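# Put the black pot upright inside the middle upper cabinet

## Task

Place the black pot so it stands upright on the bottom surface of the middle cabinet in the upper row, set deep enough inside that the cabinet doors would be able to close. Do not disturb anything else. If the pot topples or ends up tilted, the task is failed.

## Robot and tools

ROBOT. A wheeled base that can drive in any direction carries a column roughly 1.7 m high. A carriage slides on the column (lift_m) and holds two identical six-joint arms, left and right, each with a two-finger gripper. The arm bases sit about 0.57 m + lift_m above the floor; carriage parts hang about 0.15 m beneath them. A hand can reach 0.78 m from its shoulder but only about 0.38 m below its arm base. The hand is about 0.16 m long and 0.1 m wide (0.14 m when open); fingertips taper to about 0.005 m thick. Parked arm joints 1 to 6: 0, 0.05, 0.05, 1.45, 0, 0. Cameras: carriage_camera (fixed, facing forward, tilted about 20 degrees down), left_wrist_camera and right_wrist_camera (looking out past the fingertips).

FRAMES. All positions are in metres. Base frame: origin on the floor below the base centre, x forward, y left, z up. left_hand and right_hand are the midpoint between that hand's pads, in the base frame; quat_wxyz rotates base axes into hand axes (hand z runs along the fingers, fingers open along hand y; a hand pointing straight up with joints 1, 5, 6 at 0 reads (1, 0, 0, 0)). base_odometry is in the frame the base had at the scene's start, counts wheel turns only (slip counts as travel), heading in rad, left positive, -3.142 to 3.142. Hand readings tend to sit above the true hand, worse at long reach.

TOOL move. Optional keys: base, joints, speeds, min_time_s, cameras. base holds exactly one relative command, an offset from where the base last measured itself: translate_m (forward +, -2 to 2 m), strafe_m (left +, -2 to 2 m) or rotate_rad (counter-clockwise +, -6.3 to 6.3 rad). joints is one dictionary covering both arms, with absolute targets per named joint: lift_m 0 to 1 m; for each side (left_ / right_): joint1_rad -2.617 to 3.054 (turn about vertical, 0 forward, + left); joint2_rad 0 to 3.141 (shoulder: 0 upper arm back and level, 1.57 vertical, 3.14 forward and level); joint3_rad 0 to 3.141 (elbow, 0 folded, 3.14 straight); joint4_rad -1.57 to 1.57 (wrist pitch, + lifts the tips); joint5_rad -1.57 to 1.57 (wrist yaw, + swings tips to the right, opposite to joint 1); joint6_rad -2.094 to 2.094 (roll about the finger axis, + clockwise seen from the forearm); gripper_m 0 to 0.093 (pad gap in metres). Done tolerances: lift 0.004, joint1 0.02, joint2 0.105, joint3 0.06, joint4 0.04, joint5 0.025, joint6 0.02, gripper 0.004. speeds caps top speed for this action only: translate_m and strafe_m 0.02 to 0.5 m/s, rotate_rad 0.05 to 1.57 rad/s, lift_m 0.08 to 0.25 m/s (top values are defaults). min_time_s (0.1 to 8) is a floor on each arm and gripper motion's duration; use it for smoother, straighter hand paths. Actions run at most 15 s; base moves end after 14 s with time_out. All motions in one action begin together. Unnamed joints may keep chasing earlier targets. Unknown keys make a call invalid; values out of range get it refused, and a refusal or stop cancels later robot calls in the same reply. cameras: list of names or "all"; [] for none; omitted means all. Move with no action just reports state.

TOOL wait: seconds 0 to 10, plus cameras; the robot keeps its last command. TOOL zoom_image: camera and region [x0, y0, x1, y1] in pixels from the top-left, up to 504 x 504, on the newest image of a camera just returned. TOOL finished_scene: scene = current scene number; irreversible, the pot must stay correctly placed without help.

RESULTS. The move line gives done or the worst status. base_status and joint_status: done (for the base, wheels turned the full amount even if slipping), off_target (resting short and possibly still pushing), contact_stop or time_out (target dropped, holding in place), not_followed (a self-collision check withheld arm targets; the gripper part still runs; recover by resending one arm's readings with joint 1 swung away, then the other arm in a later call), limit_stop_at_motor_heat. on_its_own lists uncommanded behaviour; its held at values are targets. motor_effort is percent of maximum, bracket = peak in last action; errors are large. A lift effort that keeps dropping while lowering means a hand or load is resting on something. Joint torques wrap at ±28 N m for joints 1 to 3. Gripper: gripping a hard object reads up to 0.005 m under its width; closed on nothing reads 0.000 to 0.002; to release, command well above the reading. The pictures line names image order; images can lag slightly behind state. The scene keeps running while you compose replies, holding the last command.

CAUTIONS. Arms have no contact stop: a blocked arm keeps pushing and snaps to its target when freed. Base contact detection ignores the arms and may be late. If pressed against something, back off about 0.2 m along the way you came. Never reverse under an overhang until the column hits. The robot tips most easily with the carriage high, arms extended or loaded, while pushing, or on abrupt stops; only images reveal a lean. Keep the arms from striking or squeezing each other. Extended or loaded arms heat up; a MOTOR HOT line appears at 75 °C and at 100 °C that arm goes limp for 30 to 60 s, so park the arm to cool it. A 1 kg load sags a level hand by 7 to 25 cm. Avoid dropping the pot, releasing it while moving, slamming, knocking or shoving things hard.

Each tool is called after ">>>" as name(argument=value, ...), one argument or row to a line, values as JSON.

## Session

>>> move(
  joints={"lift_m": 0.7, "left_gripper_m": 0.07, "right_gripper_m": 0.07},
  cameras=["carriage_camera"],
)

Scene clock: 2.13 s.
Joint torques (N m): left_arm=[-0.05 4.55 5.56 -0.17 0.03 0.04] | right_arm=[-0.1 4.64 5.14 -0.33 -0.03 0]
move: done
base_odometry: x=+0.000 y=+0.000 heading=+0.000
joint_positions: lift_m=+0.700 left_joint1_rad=-0.007 left_joint2_rad=+0.044 left_joint3_rad=+0.027 left_joint4_rad=+1.460 left_joint5_rad=-0.018 left_joint6_rad=+0.017 left_gripper_m=+0.07012 right_joint1_rad=-0.002 right_joint2_rad=+0.059 right_joint3_rad=+0.042 right_joint4_rad=+1.500 right_joint5_rad=+0.048 right_joint6_rad=-0.029 right_gripper_m=+0.07012
joint_status: all done
motor_effort: lift_m=+23(28) drive_wheels=-2(3)
left_hand: x=+0.2562 y=+0.3063 z=+1.6990 quat_wxyz=(+0.998, -0.008, +0.064, +0.006) (m; base frame)
right_hand: x=+0.2467 y=-0.3118 z=+1.7036 quat_wxyz=(+0.999, +0.023, +0.044, -0.017) (m; base frame)
pictures: carriage_camera

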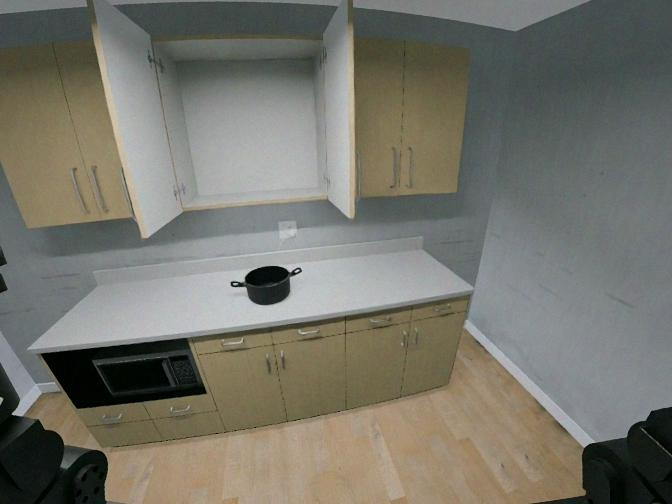

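>>> zoom_image(
  camera="carriage_camera",
  region=[210, 240, 330, 340],
)

>>> zoom_image(
  camera="carriage_camera",
  region=[150, 180, 370, 350],
)

Scaled by 4.200 from the camera's 672x504 image, which has a finer 960x720 frame.

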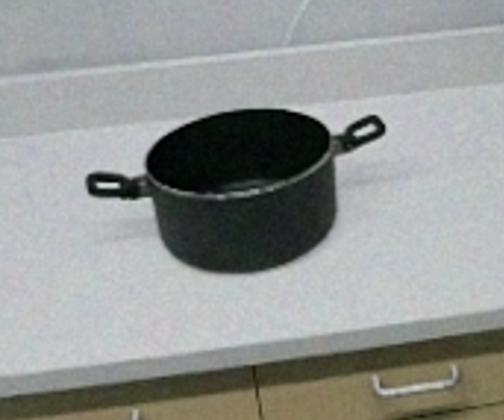

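Scaled by 2.291 from the camera's 672x504 image, which has a finer 960x720 frame.

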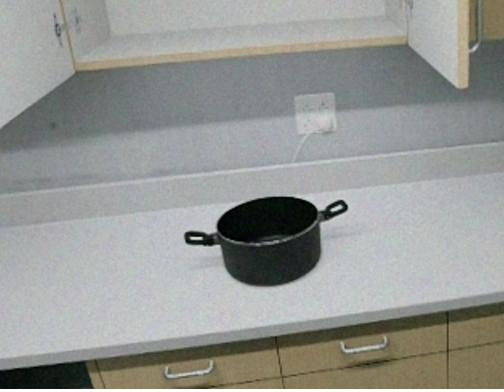

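>>> move(
  base={"rotate_rad": 0.2453},
  joints={"lift_m": 0.27, "left_joint1_rad": -0.485, "left_joint2_rad": 1.629, "left_joint3_rad": 0.705, "left_joint4_rad": 0.944, "left_joint5_rad": -0.485, "left_joint6_rad": -1.32, "right_joint1_rad": 0.389, "right_joint2_rad": 1.863, "right_joint3_rad": 0.993, "right_joint4_rad": 0.890, "right_joint5_rad": 0.389, "right_joint6_rad": 1.32},
  speeds={"rotate_rad": 0.3},
  min_time_s=2.5,
  cameras=[],
)

>>> move(
  base={"translate_m": 0.3},
  speeds={"translate_m": 0.25},
  cameras=["carriage_camera"],
)

>>> zoom_image(
  camera="carriage_camera",
  region=[230, 100, 470, 300],
)

Scene clock: 10.77 s.
move: done
base_status: done
joint_status: all done
motor_effort: lift_m=+21(22) drive_wheels=-6(12)
pictures: none

Scene clock: 13.37 s.
Joint torques (N m): left_arm=[-0.49 -7.72 8.35 2.21 -0.06 -0.01] | right_arm=[0.29 -9.74 8.03 2.04 0.16 0.08]
move: done
base_odometry: x=+0.291 y=+0.073 heading=+0.246
base_status: done
joint_positions: lift_m=+0.270 left_joint1_rad=-0.480 left_joint2_rad=+1.624 left_joint3_rad=+0.678 left_joint4_rad=+0.946 left_joint5_rad=-0.474 left_joint6_rad=-1.308 left_gripper_m=+0.07012 right_joint1_rad=+0.385 right_joint2_rad=+1.863 right_joint3_rad=+0.961 right_joint4_rad=+0.883 right_joint5_rad=+0.376 right_joint6_rad=+1.306 right_gripper_m=+0.07012
motor_effort: lift_m=+21(21) drive_wheels=-7(14)
left_hand: x=+0.6607 y=+0.1640 z=+1.0581 quat_wxyz=(+0.560, -0.429, +0.562, -0.432) (m; base frame)
right_hand: x=+0.7365 y=-0.1632 z=+1.0510 quat_wxyz=(+0.556, +0.429, +0.570, +0.426) (m; base frame)
pictures: carriage_camera

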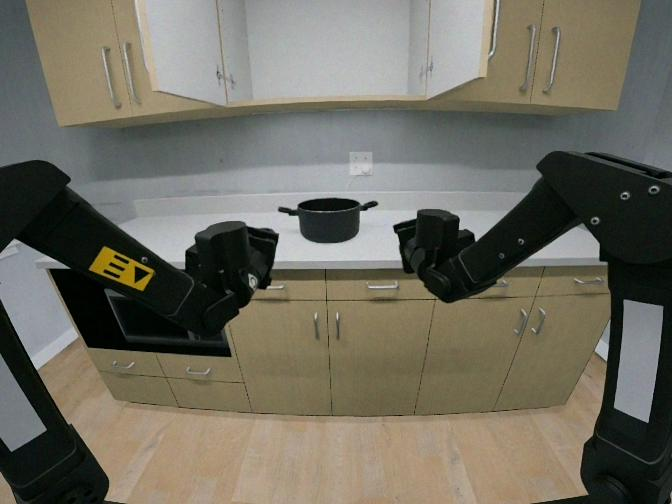

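Scaled by 2.100 from the camera's 672x504 image, which has a finer 960x720 frame.

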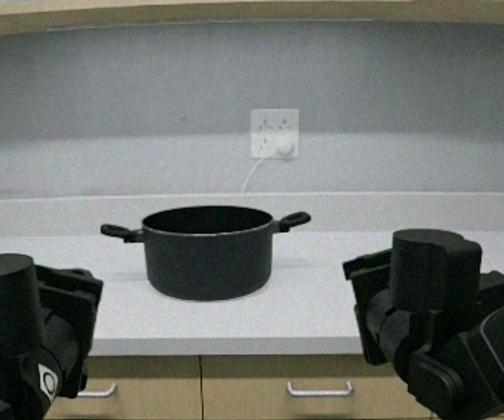

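>>> move(
  base={"strafe_m": 0.048},
  joints={"lift_m": 0.25},
  speeds={"strafe_m": 0.12},
  cameras=[],
)

>>> move(
  base={"translate_m": 0.33},
  speeds={"translate_m": 0.2},
)

Scene clock: 15.97 s.
move: done
base_status: done
joint_status: all done
motor_effort: lift_m=+21(22) drive_wheels=-4(8)
pictures: none

Scene clock: 18.70 s.
Joint torques (N m): left_arm=[-0.43 -8.66 7.49 2.33 -0.03 -0.02] | right_arm=[-0.08 -10.55 7.46 2.12 0.12 0.05]
move: done
base_odometry: x=+0.599 y=+0.201 heading=+0.246
base_status: done
joint_positions: lift_m=+0.250 left_joint1_rad=-0.481 left_joint2_rad=+1.632 left_joint3_rad=+0.687 left_joint4_rad=+0.935 left_joint5_rad=-0.477 left_joint6_rad=-1.309 left_gripper_m=+0.07012 right_joint1_rad=+0.389 right_joint2_rad=+1.870 right_joint3_rad=+0.970 right_joint4_rad=+0.876 right_joint5_rad=+0.378 right_joint6_rad=+1.307 right_gripper_m=+0.07012
motor_effort: lift_m=+21(21) drive_wheels=-6(10)
left_hand: x=+0.6626 y=+0.1630 z=+1.0359 quat_wxyz=(+0.559, -0.430, +0.565, -0.428) (m; base frame)
right_hand: x=+0.7378 y=-0.1607 z=+1.0296 quat_wxyz=(+0.554, +0.429, +0.572, +0.426) (m; base frame)
pictures: carriage_camera, left_wrist_camera, right_wrist_camera

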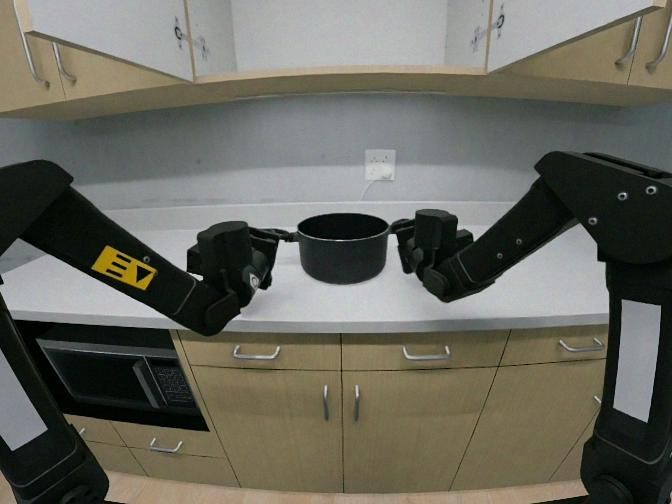

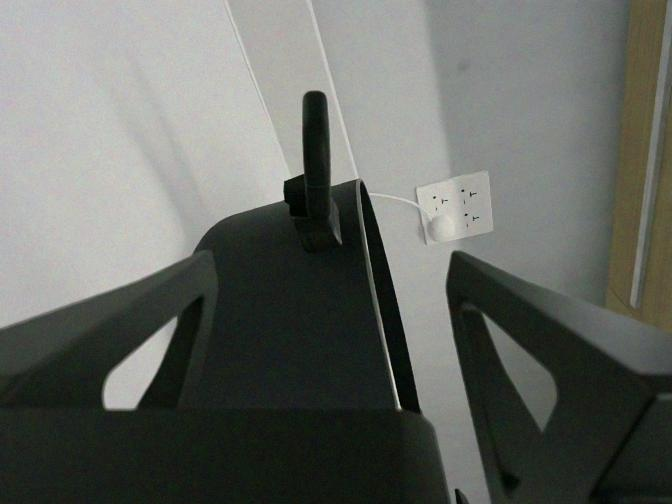

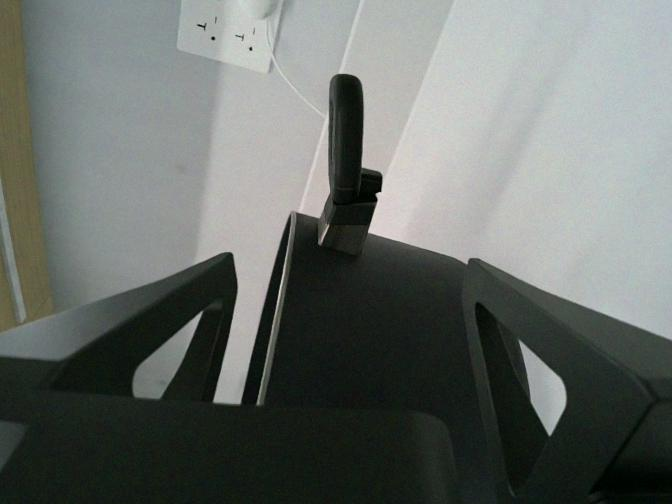

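>>> move(
  base={"translate_m": 0.085},
  joints={"left_joint3_rad": 0.683, "right_joint3_rad": 1.003, "right_joint4_rad": 0.90},
  speeds={"translate_m": 0.1},
  cameras=["left_wrist_camera", "right_wrist_camera"],
)

Scene clock: 21.07 s.
Joint torques (N m): left_arm=[-0.43 -8.73 5.49 2.32 -0.05 -0.03] | right_arm=[-0.17 -10.45 8.17 2.2 0.14 0.07]
move: done
base_odometry: x=+0.682 y=+0.222 heading=+0.247
base_status: done
joint_positions: lift_m=+0.250 left_joint1_rad=-0.482 left_joint2_rad=+1.632 left_joint3_rad=+0.687 left_joint4_rad=+0.935 left_joint5_rad=-0.477 left_joint6_rad=-1.309 left_gripper_m=+0.07012 right_joint1_rad=+0.390 right_joint2_rad=+1.870 right_joint3_rad=+0.970 right_joint4_rad=+0.880 right_joint5_rad=+0.378 right_joint6_rad=+1.307 right_gripper_m=+0.07012
joint_status: all done
motor_effort: lift_m=+21(21) drive_wheels=-5(10)
left_hand: x=+0.6624 y=+0.1627 z=+1.0359 quat_wxyz=(+0.559, -0.430, +0.565, -0.429) (m; base frame)
right_hand: x=+0.7377 y=-0.1603 z=+1.0305 quat_wxyz=(+0.555, +0.428, +0.571, +0.427) (m; base frame)
pictures: left_wrist_camera, right_wrist_camera

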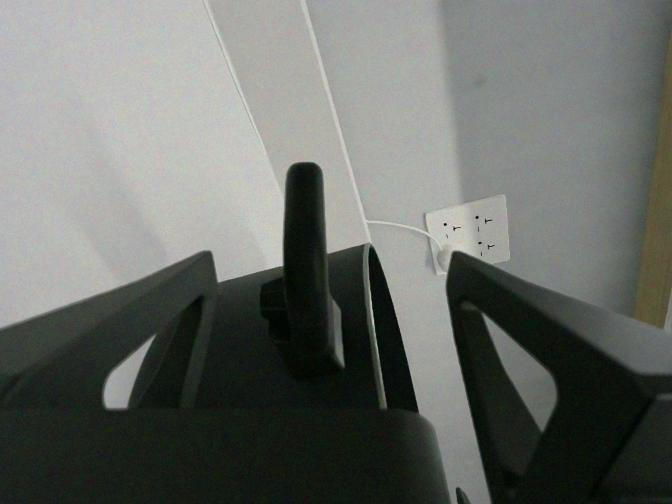

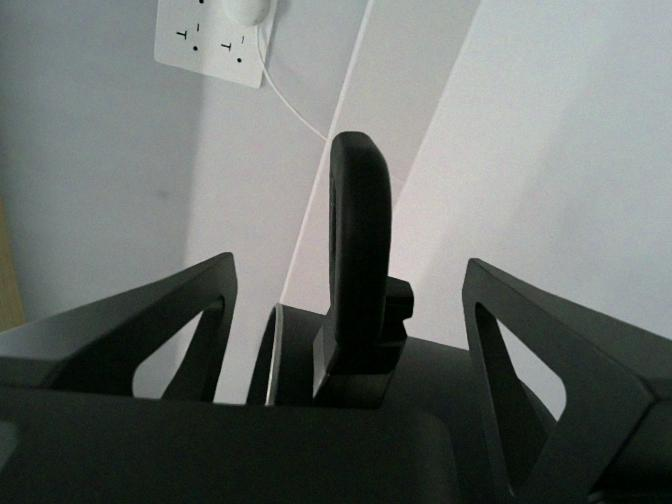

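>>> move(
  base={"translate_m": 0.042},
  joints={"left_joint3_rad": 0.65},
  speeds={"translate_m": 0.08},
  min_time_s=0.6,
)

Scene clock: 23.17 s.
Joint torques (N m): left_arm=[-0.28 -8.49 5.22 2.34 -0.05 -0.01] | right_arm=[0.21 -10.45 8.18 2.1 0.01 0.05]
move: done
base_odometry: x=+0.722 y=+0.232 heading=+0.247
base_status: done
joint_positions: lift_m=+0.250 left_joint1_rad=-0.482 left_joint2_rad=+1.632 left_joint3_rad=+0.656 left_joint4_rad=+0.935 left_joint5_rad=-0.478 left_joint6_rad=-1.309 left_gripper_m=+0.07012 right_joint1_rad=+0.385 right_joint2_rad=+1.870 right_joint3_rad=+0.970 right_joint4_rad=+0.886 right_joint5_rad=+0.390 right_joint6_rad=+1.310 right_gripper_m=+0.07012
joint_status: all done
motor_effort: lift_m=+21(21) drive_wheels=+1(10)
left_hand: x=+0.6576 y=+0.1649 z=+1.0230 quat_wxyz=(+0.554, -0.432, +0.576, -0.419) (m; base frame)
right_hand: x=+0.7384 y=-0.1648 z=+1.0320 quat_wxyz=(+0.559, +0.433, +0.565, +0.425) (m; base frame)
pictures: carriage_camera, left_wrist_camera, right_wrist_camera

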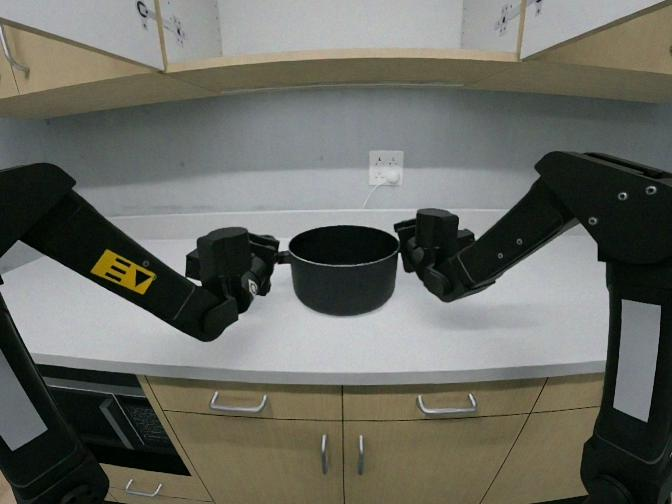

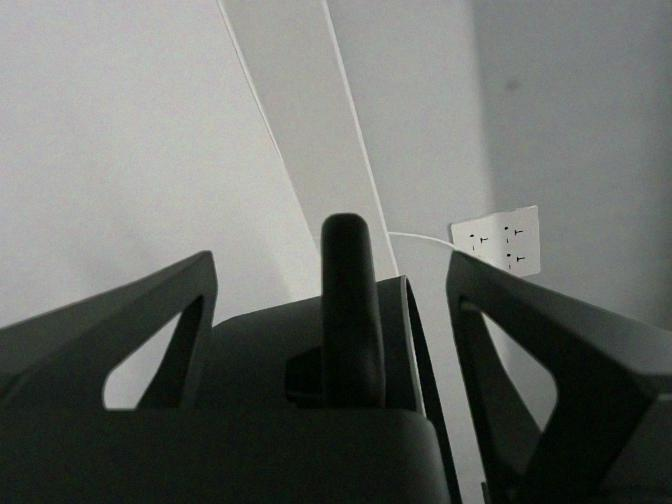

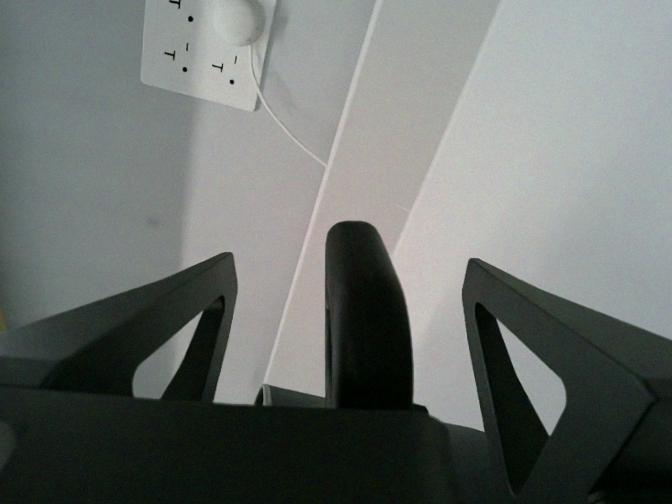

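>>> move(
  joints={"left_gripper_m": 0.02, "right_gripper_m": 0.02},
  min_time_s=0.8,
  cameras=[],
)

>>> move(
  joints={"left_gripper_m": 0.003, "right_gripper_m": 0.003},
  min_time_s=1,
  cameras=["left_wrist_camera", "right_wrist_camera"],
)

Scene clock: 25.50 s.
move: done
joint_status: all done
motor_effort: lift_m=+21(21) drive_wheels=+0(4)
pictures: none

Scene clock: 26.80 s.
Joint torques (N m): left_arm=[-0.32 -8.55 5.19 2.21 0.03 0.1] | right_arm=[0.28 -10.67 8.1 2.19 -0.11 0.2]
move: off_target
base_odometry: x=+0.722 y=+0.232 heading=+0.247
joint_positions: lift_m=+0.250 left_joint1_rad=-0.482 left_joint2_rad=+1.632 left_joint3_rad=+0.656 left_joint4_rad=+0.947 left_joint5_rad=-0.485 left_joint6_rad=-1.319 left_gripper_m=+0.01071 right_joint1_rad=+0.383 right_joint2_rad=+1.873 right_joint3_rad=+0.970 right_joint4_rad=+0.878 right_joint5_rad=+0.398 right_joint6_rad=+1.294 right_gripper_m=+0.02240
joint_status: left_gripper_m off_target (ended at +0.01074, target +0.00300); right_gripper_m off_target (ended at +0.02241, target +0.00300)
motor_effort: lift_m=+21(21) drive_wheels=+0(2)
left_hand: x=+0.6577 y=+0.1661 z=+1.0255 quat_wxyz=(+0.555, -0.436, +0.568, -0.423) (m; base frame)
right_hand: x=+0.7389 y=-0.1674 z=+1.0290 quat_wxyz=(+0.563, +0.433, +0.569, +0.414) (m; base frame)
pictures: left_wrist_camera, right_wrist_camera

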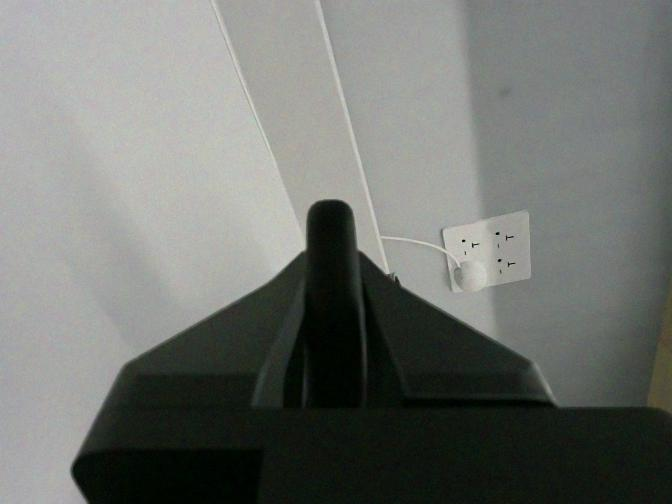

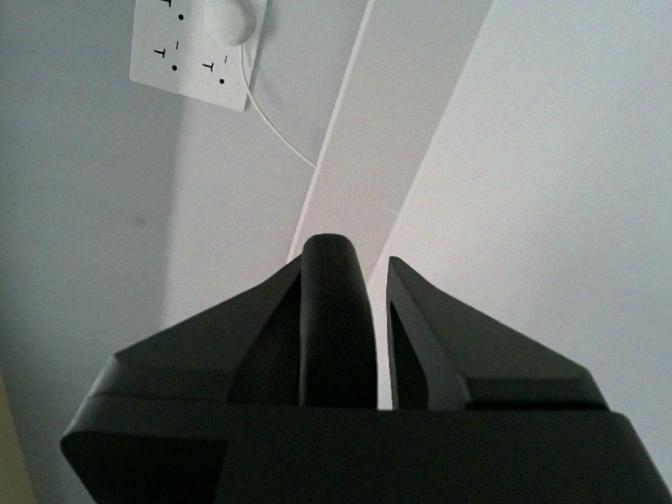

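>>> zoom_image(
  camera="right_wrist_camera",
  region=[200, 180, 500, 420],
)

>>> move(
  cameras=["carriage_camera"],
)

>>> zoom_image(
  camera="carriage_camera",
  region=[270, 190, 450, 320],
)

Scaled by 1.680 from the camera's 672x504 image, which has a finer 960x720 frame.

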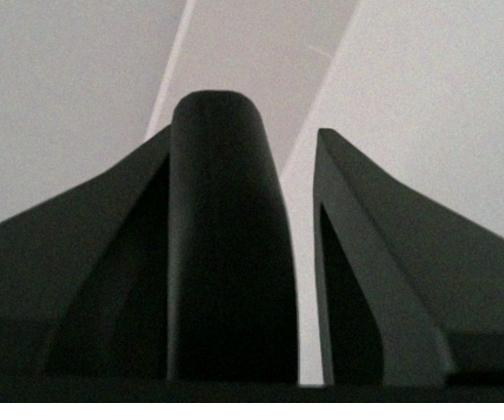

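Scene clock: 28.33 s.
Joint torques (N m): left_arm=[-0.32 -8.53 5.14 2.21 0.02 0.11] | right_arm=[0.35 -10.7 8.16 2.2 -0.11 0.19]
base_odometry: x=+0.722 y=+0.232 heading=+0.247
base_status: not commanded
joint_positions: lift_m=+0.250 left_joint1_rad=-0.482 left_joint2_rad=+1.632 left_joint3_rad=+0.656 left_joint4_rad=+0.947 left_joint5_rad=-0.485 left_joint6_rad=-1.320 left_gripper_m=+0.01071 right_joint1_rad=+0.383 right_joint2_rad=+1.873 right_joint3_rad=+0.970 right_joint4_rad=+0.878 right_joint5_rad=+0.398 right_joint6_rad=+1.294 right_gripper_m=+0.02240
joint_status: left_gripper_m off_target (ended at +0.01074, target +0.00300); right_gripper_m off_target (ended at +0.02241, target +0.00300)
motor_effort: lift_m=+21(21) drive_wheels=+1(2)
left_hand: x=+0.6577 y=+0.1661 z=+1.0255 quat_wxyz=(+0.555, -0.436, +0.568, -0.423) (m; base frame)
right_hand: x=+0.7389 y=-0.1674 z=+1.0290 quat_wxyz=(+0.563, +0.433, +0.569, +0.414) (m; base frame)
pictures: carriage_camera

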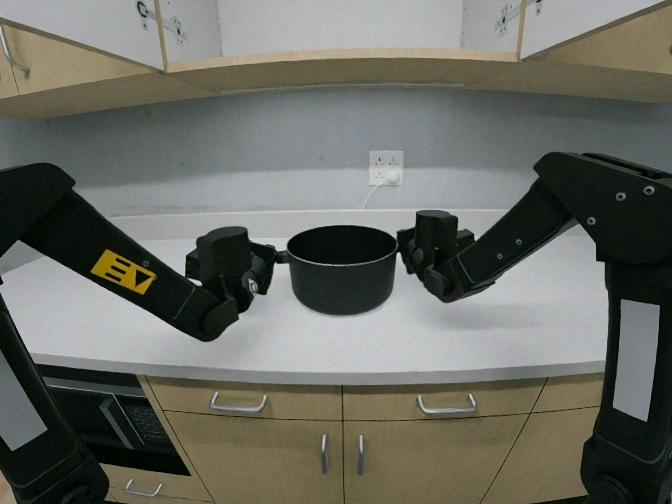

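Scaled by 2.800 from the camera's 672x504 image, which has a finer 960x720 frame.

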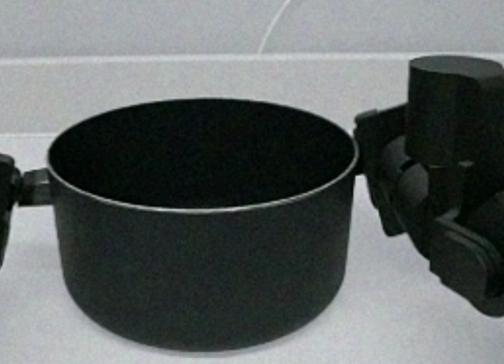

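>>> move(
  joints={"right_gripper_m": 0.06},
  min_time_s=0.6,
  cameras=[],
)

>>> move(
  joints={"right_joint1_rad": 0.36, "right_joint5_rad": 0.378},
  min_time_s=0.5,
  cameras=["right_wrist_camera"],
)

Scene clock: 31.53 s.
move: done
joint_status: all done
motor_effort: lift_m=+21(21) drive_wheels=+0(5)
pictures: none

Scene clock: 32.43 s.
Joint torques (N m): left_arm=[-0.25 -8.49 5.22 2.2 0.03 0.1] | right_arm=[-0.58 -10.71 8.12 2.19 -0.16 0.07]
move: done
base_odometry: x=+0.722 y=+0.232 heading=+0.247
joint_positions: lift_m=+0.250 left_joint1_rad=-0.482 left_joint2_rad=+1.632 left_joint3_rad=+0.656 left_joint4_rad=+0.947 left_joint5_rad=-0.486 left_joint6_rad=-1.320 left_gripper_m=+0.01067 right_joint1_rad=+0.366 right_joint2_rad=+1.873 right_joint3_rad=+0.970 right_joint4_rad=+0.878 right_joint5_rad=+0.392 right_joint6_rad=+1.306 right_gripper_m=+0.05991
joint_status: all done
motor_effort: lift_m=+21(21) drive_wheels=-4(5)
left_hand: x=+0.6577 y=+0.1662 z=+1.0255 quat_wxyz=(+0.555, -0.436, +0.568, -0.423) (m; base frame)
right_hand: x=+0.7412 y=-0.1753 z=+1.0290 quat_wxyz=(+0.563, +0.439, +0.564, +0.415) (m; base frame)
pictures: right_wrist_camera

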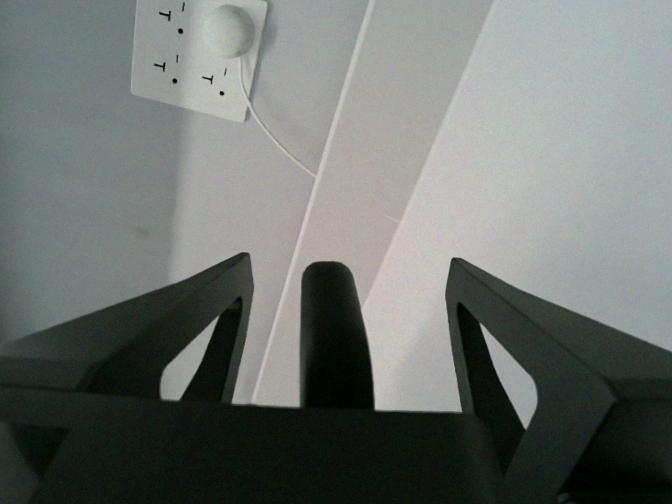

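>>> move(
  joints={"right_gripper_m": 0.003},
  min_time_s=1.2,
  cameras=["right_wrist_camera"],
)

Scene clock: 35.00 s.
Joint torques (N m): left_arm=[-0.29 -8.53 5.23 2.2 0.03 0.1] | right_arm=[-0.54 -10.73 8.09 2.15 -0.14 0.27]
move: off_target
base_odometry: x=+0.722 y=+0.232 heading=+0.247
joint_positions: lift_m=+0.250 left_joint1_rad=-0.482 left_joint2_rad=+1.632 left_joint3_rad=+0.656 left_joint4_rad=+0.947 left_joint5_rad=-0.486 left_joint6_rad=-1.320 left_gripper_m=+0.01067 right_joint1_rad=+0.366 right_joint2_rad=+1.873 right_joint3_rad=+0.970 right_joint4_rad=+0.883 right_joint5_rad=+0.390 right_joint6_rad=+1.289 right_gripper_m=+0.02199
joint_status: right_gripper_m off_target (ended at +0.02201, target +0.00300)
motor_effort: lift_m=+21(21) drive_wheels=+1(5)
left_hand: x=+0.6577 y=+0.1662 z=+1.0255 quat_wxyz=(+0.555, -0.436, +0.568, -0.423) (m; base frame)
right_hand: x=+0.7412 y=-0.1750 z=+1.0300 quat_wxyz=(+0.567, +0.434, +0.567, +0.412) (m; base frame)
pictures: right_wrist_camera

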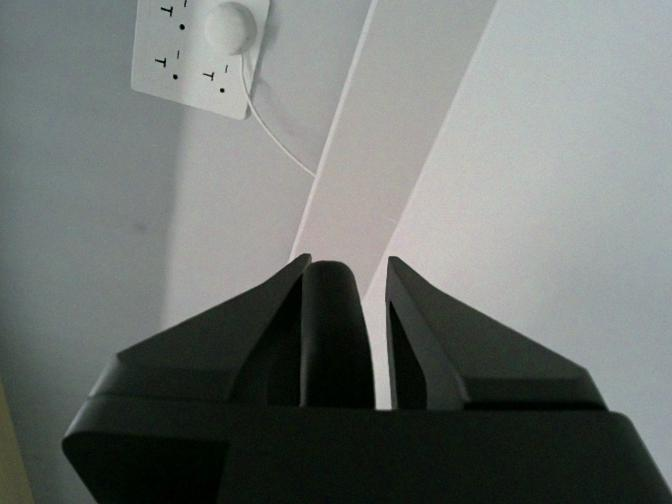

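>>> move(
  joints={"right_gripper_m": 0.065},
  min_time_s=0.6,
  cameras=[],
)

>>> move(
  joints={"right_joint1_rad": 0.394, "right_joint2_rad": 1.788, "right_joint3_rad": 0.931, "right_joint4_rad": 0.92, "right_joint5_rad": 0.394},
  min_time_s=0.8,
  cameras=["right_wrist_camera", "carriage_camera"],
)

Scene clock: 39.67 s.
move: done
joint_status: all done
motor_effort: lift_m=+21(21) drive_wheels=-5(5)
pictures: none

Scene clock: 40.77 s.
Joint torques (N m): left_arm=[-0.31 -8.5 5.19 2.2 0.04 0.11] | right_arm=[0.18 -12.7 5.18 2.19 0.05 0.06]
move: done
base_odometry: x=+0.722 y=+0.232 heading=+0.247
joint_positions: lift_m=+0.250 left_joint1_rad=-0.482 left_joint2_rad=+1.632 left_joint3_rad=+0.656 left_joint4_rad=+0.947 left_joint5_rad=-0.486 left_joint6_rad=-1.320 left_gripper_m=+0.01067 right_joint1_rad=+0.390 right_joint2_rad=+1.822 right_joint3_rad=+0.938 right_joint4_rad=+0.898 right_joint5_rad=+0.390 right_joint6_rad=+1.306 right_gripper_m=+0.06490
joint_status: all done
motor_effort: lift_m=+21(21) drive_wheels=-5(6)
left_hand: x=+0.6577 y=+0.1662 z=+1.0255 quat_wxyz=(+0.555, -0.436, +0.568, -0.423) (m; base frame)
right_hand: x=+0.7288 y=-0.1663 z=+1.0455 quat_wxyz=(+0.564, +0.428, +0.557, +0.434) (m; base frame)
pictures: carriage_camera, right_wrist_camera

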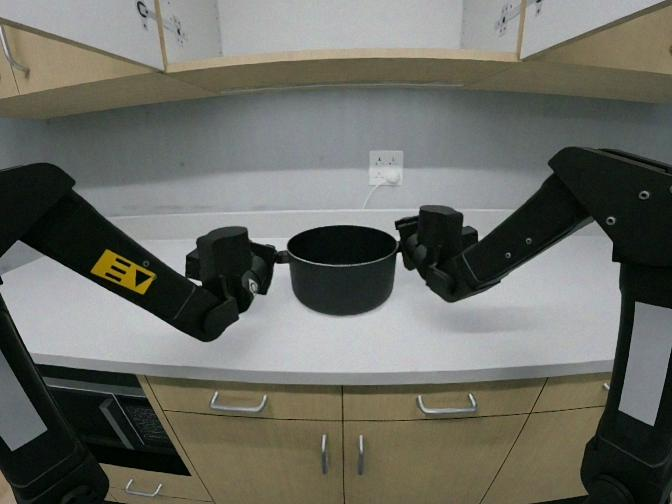

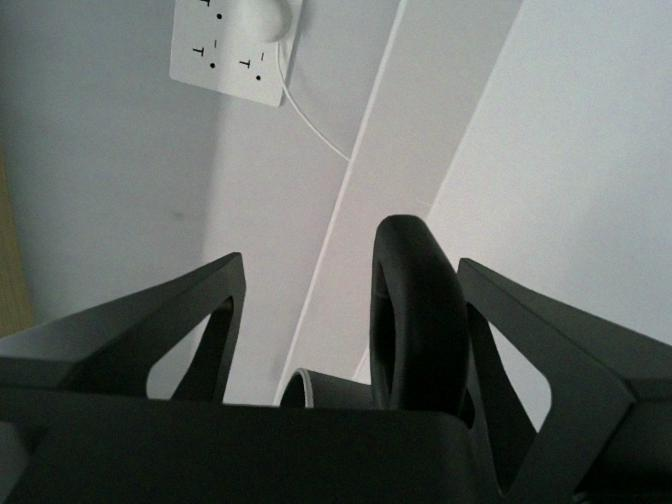

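>>> move(
  joints={"right_joint3_rad": 0.882},
  min_time_s=0.6,
  cameras=["right_wrist_camera"],
)

Scene clock: 42.37 s.
Joint torques (N m): left_arm=[-0.34 -8.57 5.16 2.21 0.04 0.11] | right_arm=[0.25 -12.56 5 2.16 0.06 0.06]
move: done
base_odometry: x=+0.722 y=+0.232 heading=+0.247
joint_positions: lift_m=+0.250 left_joint1_rad=-0.482 left_joint2_rad=+1.632 left_joint3_rad=+0.656 left_joint4_rad=+0.947 left_joint5_rad=-0.486 left_joint6_rad=-1.320 left_gripper_m=+0.01067 right_joint1_rad=+0.390 right_joint2_rad=+1.822 right_joint3_rad=+0.888 right_joint4_rad=+0.900 right_joint5_rad=+0.390 right_joint6_rad=+1.306 right_gripper_m=+0.06490
joint_status: all done
motor_effort: lift_m=+21(21) drive_wheels=-5(5)
left_hand: x=+0.6577 y=+0.1662 z=+1.0255 quat_wxyz=(+0.555, -0.436, +0.568, -0.423) (m; base frame)
right_hand: x=+0.7215 y=-0.1693 z=+1.0245 quat_wxyz=(+0.556, +0.433, +0.573, +0.419) (m; base frame)
pictures: right_wrist_camera

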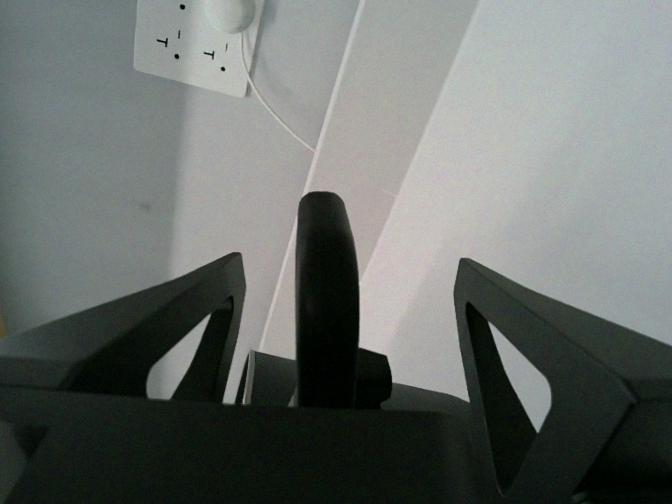

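>>> move(
  joints={"right_gripper_m": 0.003, "right_joint3_rad": 0.91},
  min_time_s=1.3,
  cameras=["right_wrist_camera"],
)

Scene clock: 44.40 s.
Joint torques (N m): left_arm=[-0.34 -8.57 5.23 2.21 0.02 0.1] | right_arm=[0.21 -12.36 7.17 2.06 0.04 0.21]
move: off_target
base_odometry: x=+0.722 y=+0.232 heading=+0.247
joint_positions: lift_m=+0.250 left_joint1_rad=-0.482 left_joint2_rad=+1.632 left_joint3_rad=+0.656 left_joint4_rad=+0.947 left_joint5_rad=-0.486 left_joint6_rad=-1.320 left_gripper_m=+0.01067 right_joint1_rad=+0.390 right_joint2_rad=+1.820 right_joint3_rad=+0.888 right_joint4_rad=+0.910 right_joint5_rad=+0.390 right_joint6_rad=+1.291 right_gripper_m=+0.02291
joint_status: right_gripper_m off_target (ended at +0.02294, target +0.00300); the others done
motor_effort: lift_m=+21(21) drive_wheels=-5(6)
left_hand: x=+0.6577 y=+0.1662 z=+1.0255 quat_wxyz=(+0.555, -0.436, +0.568, -0.423) (m; base frame)
right_hand: x=+0.7214 y=-0.1693 z=+1.0277 quat_wxyz=(+0.561, +0.427, +0.572, +0.419) (m; base frame)
pictures: right_wrist_camera

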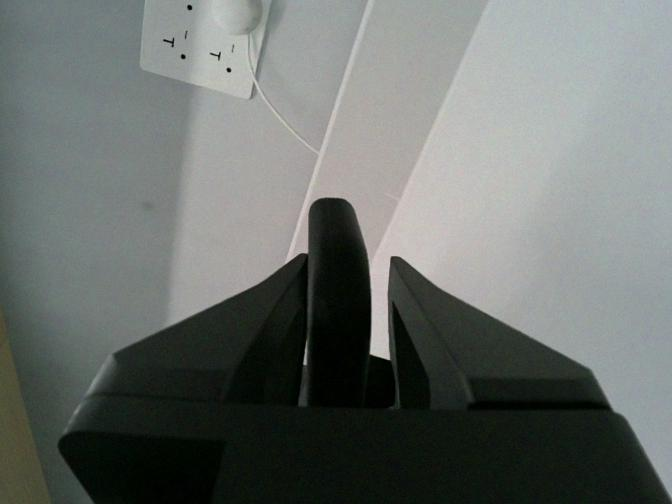

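>>> move(
  joints={"right_gripper_m": 0.065},
  min_time_s=0.6,
  cameras=[],
)

>>> move(
  joints={"right_joint1_rad": 0.418, "right_joint2_rad": 1.705, "right_joint3_rad": 0.81, "right_joint4_rad": 0.935, "right_joint5_rad": 0.418},
  min_time_s=0.8,
  cameras=["right_wrist_camera", "carriage_camera"],
)

Scene clock: 47.13 s.
move: done
joint_status: all done
motor_effort: lift_m=+21(21) drive_wheels=-5(6)
pictures: none

Scene clock: 48.23 s.
Joint torques (N m): left_arm=[-0.36 -8.55 5.26 2.21 0.04 0.11] | right_arm=[0.21 -11.56 5.04 2.22 0.17 0.09]
move: done
base_odometry: x=+0.722 y=+0.232 heading=+0.247
joint_positions: lift_m=+0.250 left_joint1_rad=-0.482 left_joint2_rad=+1.632 left_joint3_rad=+0.656 left_joint4_rad=+0.947 left_joint5_rad=-0.486 left_joint6_rad=-1.320 left_gripper_m=+0.01067 right_joint1_rad=+0.413 right_joint2_rad=+1.737 right_joint3_rad=+0.817 right_joint4_rad=+0.912 right_joint5_rad=+0.403 right_joint6_rad=+1.306 right_gripper_m=+0.06491
joint_status: all done
motor_effort: lift_m=+21(21) drive_wheels=-4(5)
left_hand: x=+0.6577 y=+0.1662 z=+1.0255 quat_wxyz=(+0.555, -0.436, +0.568, -0.423) (m; base frame)
right_hand: x=+0.7003 y=-0.1679 z=+1.0375 quat_wxyz=(+0.558, +0.428, +0.567, +0.430) (m; base frame)
pictures: carriage_camera, right_wrist_camera

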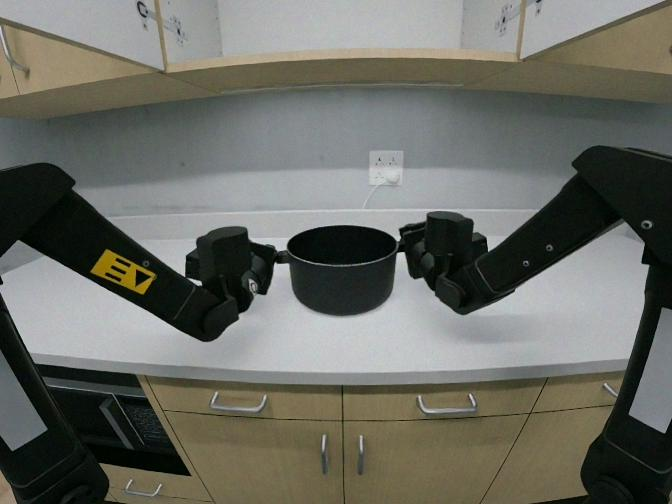

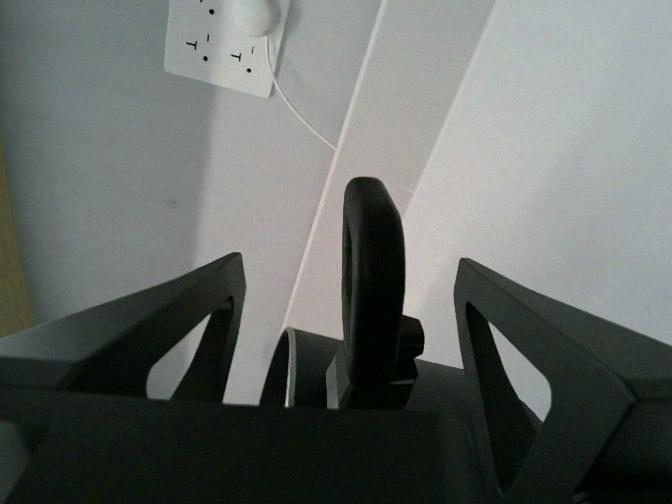

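>>> zoom_image(
  camera="right_wrist_camera",
  region=[250, 150, 510, 430],
)

>>> zoom_image(
  camera="carriage_camera",
  region=[250, 190, 430, 320],
)

Scaled by 1.800 from the camera's 672x504 image, which has a finer 960x720 frame.

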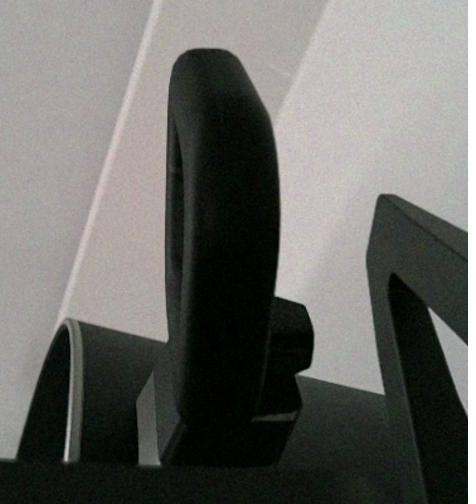

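Scaled by 2.800 from the camera's 672x504 image, which has a finer 960x720 frame.

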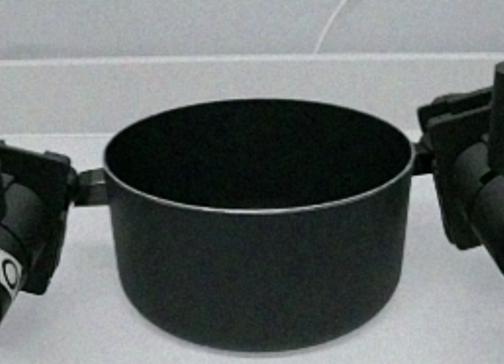

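>>> move(
  joints={"right_joint1_rad": 0.2414, "right_joint2_rad": 1.757, "right_joint3_rad": 0.80, "right_joint4_rad": 0.94, "right_joint5_rad": -0.06},
  min_time_s=1,
  cameras=["right_wrist_camera", "carriage_camera"],
)

>>> zoom_image(
  camera="right_wrist_camera",
  region=[210, 150, 510, 430],
)

Scene clock: 58.77 s.
Joint torques (N m): left_arm=[-0.36 -8.54 5.22 2.21 0.02 0.11] | right_arm=[-0.54 -8.23 5.09 2.33 -0.16 0.04]
move: done
base_odometry: x=+0.722 y=+0.232 heading=+0.247
joint_positions: lift_m=+0.250 left_joint1_rad=-0.482 left_joint2_rad=+1.632 left_joint3_rad=+0.656 left_joint4_rad=+0.947 left_joint5_rad=-0.486 left_joint6_rad=-1.320 left_gripper_m=+0.01067 right_joint1_rad=+0.247 right_joint2_rad=+1.754 right_joint3_rad=+0.806 right_joint4_rad=+0.917 right_joint5_rad=-0.044 right_joint6_rad=+1.306 right_gripper_m=+0.06491
joint_status: all done
motor_effort: lift_m=+21(21) drive_wheels=-4(6)
left_hand: x=+0.6577 y=+0.1662 z=+1.0255 quat_wxyz=(+0.555, -0.436, +0.568, -0.423) (m; base frame)
right_hand: x=+0.7110 y=-0.1728 z=+1.0260 quat_wxyz=(+0.486, +0.350, +0.627, +0.499) (m; base frame)
pictures: carriage_camera, right_wrist_camera

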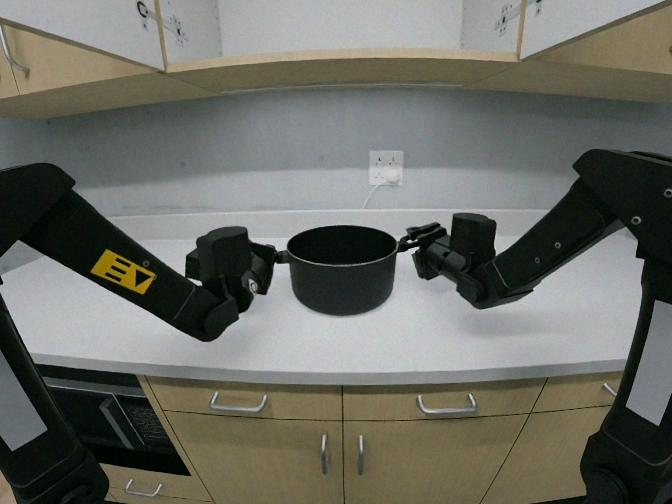

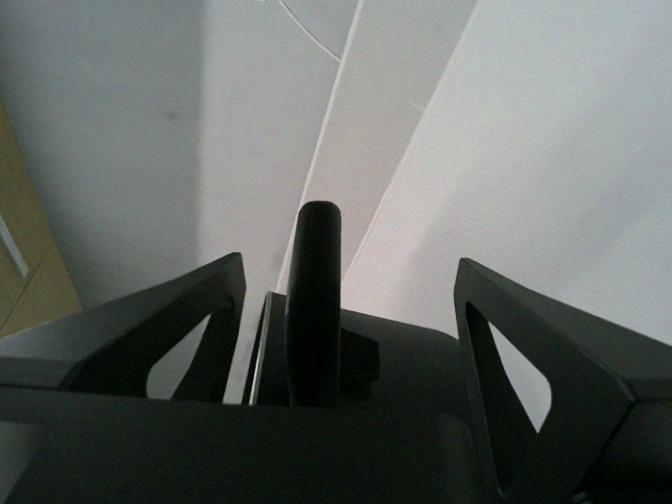

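Scaled by 1.680 from the camera's 672x504 image, which has a finer 960x720 frame.

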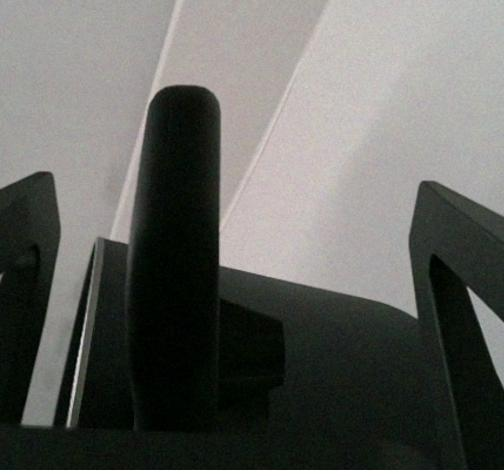

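>>> move(
  joints={"right_joint3_rad": 0.86},
  min_time_s=0.5,
  cameras=[],
)

>>> move(
  joints={"right_gripper_m": 0.003},
  min_time_s=1.3,
  cameras=["right_wrist_camera"],
)

Scene clock: 60.10 s.
move: done
joint_status: all done
motor_effort: lift_m=+21(21) drive_wheels=-5(5)
pictures: none

Scene clock: 61.70 s.
Joint torques (N m): left_arm=[-0.38 -8.55 5.19 2.21 0.03 0.1] | right_arm=[-0.44 -8.53 7.91 2.31 -0.18 -0.03]
move: off_target
base_odometry: x=+0.722 y=+0.232 heading=+0.247
joint_positions: lift_m=+0.250 left_joint1_rad=-0.482 left_joint2_rad=+1.632 left_joint3_rad=+0.656 left_joint4_rad=+0.947 left_joint5_rad=-0.486 left_joint6_rad=-1.320 left_gripper_m=+0.01067 right_joint1_rad=+0.246 right_joint2_rad=+1.757 right_joint3_rad=+0.830 right_joint4_rad=+0.918 right_joint5_rad=-0.046 right_joint6_rad=+1.312 right_gripper_m=+0.00983
joint_status: right_gripper_m off_target (ended at +0.00986, target +0.00300)
motor_effort: lift_m=+21(21) drive_wheels=-5(6)
left_hand: x=+0.6577 y=+0.1662 z=+1.0255 quat_wxyz=(+0.555, -0.436, +0.568, -0.423) (m; base frame)
right_hand: x=+0.7150 y=-0.1718 z=+1.0352 quat_wxyz=(+0.489, +0.347, +0.620, +0.506) (m; base frame)
pictures: right_wrist_camera

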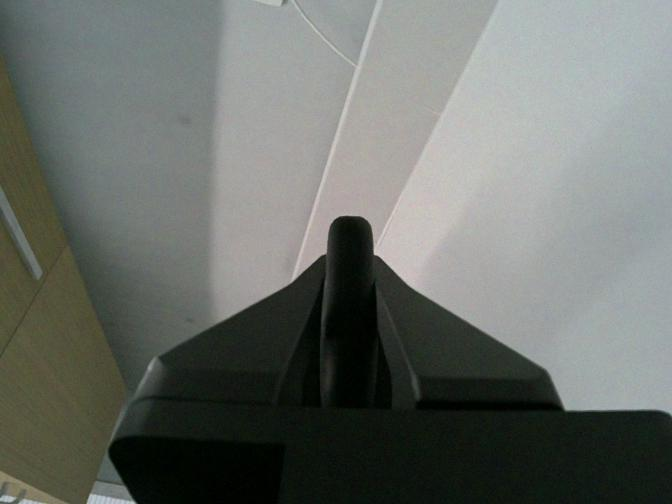

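>>> move(
  joints={"lift_m": 0.34, "left_joint4_rad": 1.05, "right_joint4_rad": 1.11, "left_joint2_rad": 1.585, "right_joint2_rad": 1.71},
  speeds={"lift_m": 0.08},
  min_time_s=1.1,
  cameras=["carriage_camera"],
)

>>> zoom_image(
  camera="carriage_camera",
  region=[230, 180, 450, 340],
)

Scene clock: 64.00 s.
Joint torques (N m): left_arm=[-0.31 -13.05 7.17 3.68 0.02 0.47] | right_arm=[-0.43 -15.32 7.88 4.19 -0.14 -0.01]
move: off_target
base_odometry: x=+0.722 y=+0.232 heading=+0.247
joint_positions: lift_m=+0.340 left_joint1_rad=-0.482 left_joint2_rad=+1.634 left_joint3_rad=+0.634 left_joint4_rad=+0.922 left_joint5_rad=-0.486 left_joint6_rad=-1.353 left_gripper_m=+0.01020 right_joint1_rad=+0.246 right_joint2_rad=+1.775 right_joint3_rad=+0.830 right_joint4_rad=+0.916 right_joint5_rad=-0.048 right_joint6_rad=+1.313 right_gripper_m=+0.00983
joint_status: left_joint4_rad off_target (ended at +0.922, target +1.050); right_joint4_rad off_target (ended at +0.916, target +1.110); the others done
motor_effort: lift_m=+25(28) drive_wheels=+1(6)
left_hand: x=+0.6540 y=+0.1682 z=+1.0996 quat_wxyz=(+0.541, -0.449, +0.577, -0.416) (m; base frame)
right_hand: x=+0.7166 y=-0.1711 z=+1.1153 quat_wxyz=(+0.483, +0.350, +0.626, +0.502) (m; base frame)
pictures: carriage_camera

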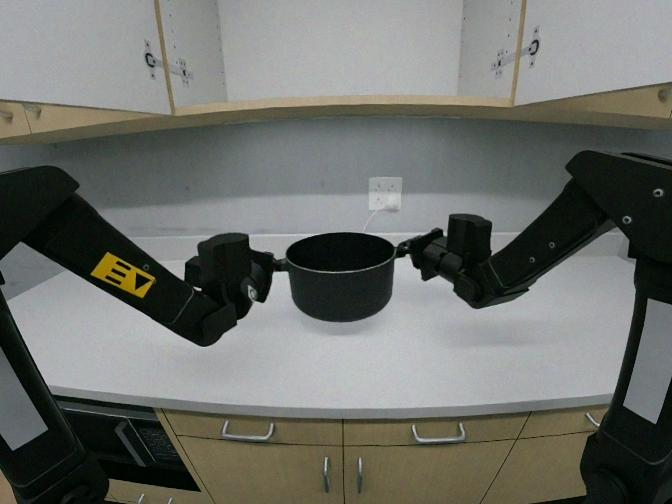

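Scaled by 2.291 from the camera's 672x504 image, which has a finer 960x720 frame.

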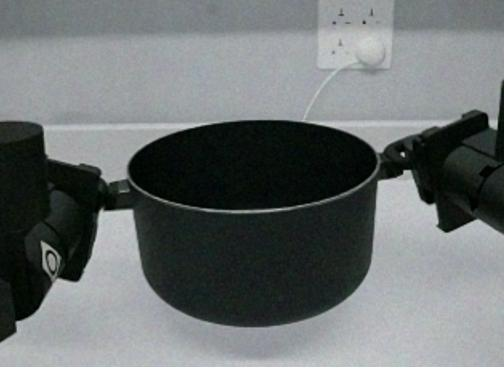

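>>> move(
  base={"translate_m": -0.5},
  joints={"left_joint2_rad": 1.575},
  speeds={"translate_m": 0.18},
  cameras=[],
)

>>> move(
  joints={"lift_m": 0.81},
  speeds={"lift_m": 0.18},
  cameras=["carriage_camera"],
)

>>> zoom_image(
  camera="carriage_camera",
  region=[150, 130, 520, 400],
)

Scene clock: 69.03 s.
move: done
base_status: done
joint_status: all done
motor_effort: lift_m=+25(25) drive_wheels=-3(12)
pictures: none

Scene clock: 72.20 s.
Joint torques (N m): left_arm=[-0.38 -13.41 7.8 3.61 0.02 0.41] | right_arm=[-0.39 -15.28 8.38 4.04 -0.12 -0.01]
move: done
base_odometry: x=+0.237 y=+0.110 heading=+0.248
joint_positions: lift_m=+0.810 left_joint1_rad=-0.482 left_joint2_rad=+1.628 left_joint3_rad=+0.628 left_joint4_rad=+0.928 left_joint5_rad=-0.486 left_joint6_rad=-1.348 left_gripper_m=+0.01015 right_joint1_rad=+0.246 right_joint2_rad=+1.775 right_joint3_rad=+0.823 right_joint4_rad=+0.928 right_joint5_rad=-0.050 right_joint6_rad=+1.313 right_gripper_m=+0.00983
joint_status: all done
motor_effort: lift_m=+24(30) drive_wheels=-3(4)
left_hand: x=+0.6526 y=+0.1690 z=+1.5709 quat_wxyz=(+0.543, -0.447, +0.576, -0.417) (m; base frame)
right_hand: x=+0.7153 y=-0.1710 z=+1.5852 quat_wxyz=(+0.484, +0.349, +0.625, +0.504) (m; base frame)
pictures: carriage_camera

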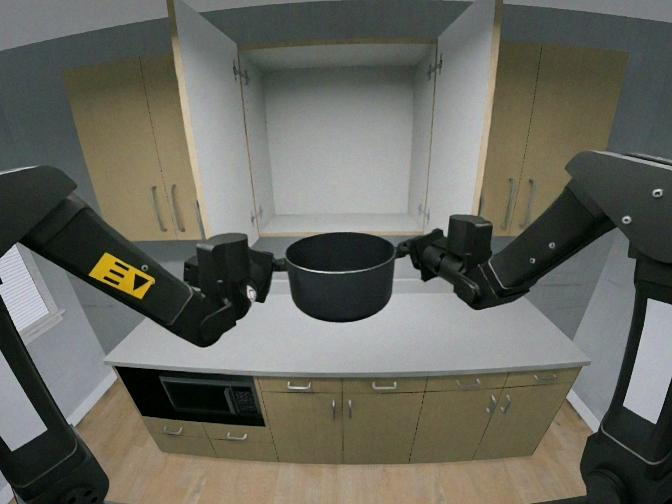

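Scaled by 1.362 from the camera's 672x504 image, which has a finer 960x720 frame.

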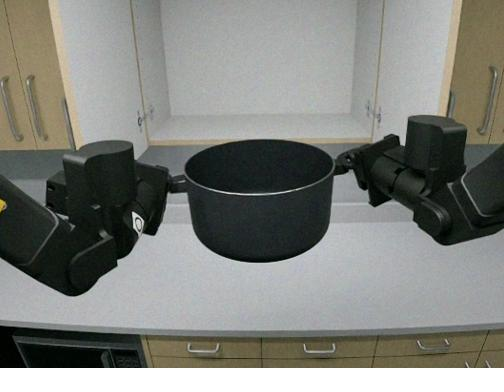

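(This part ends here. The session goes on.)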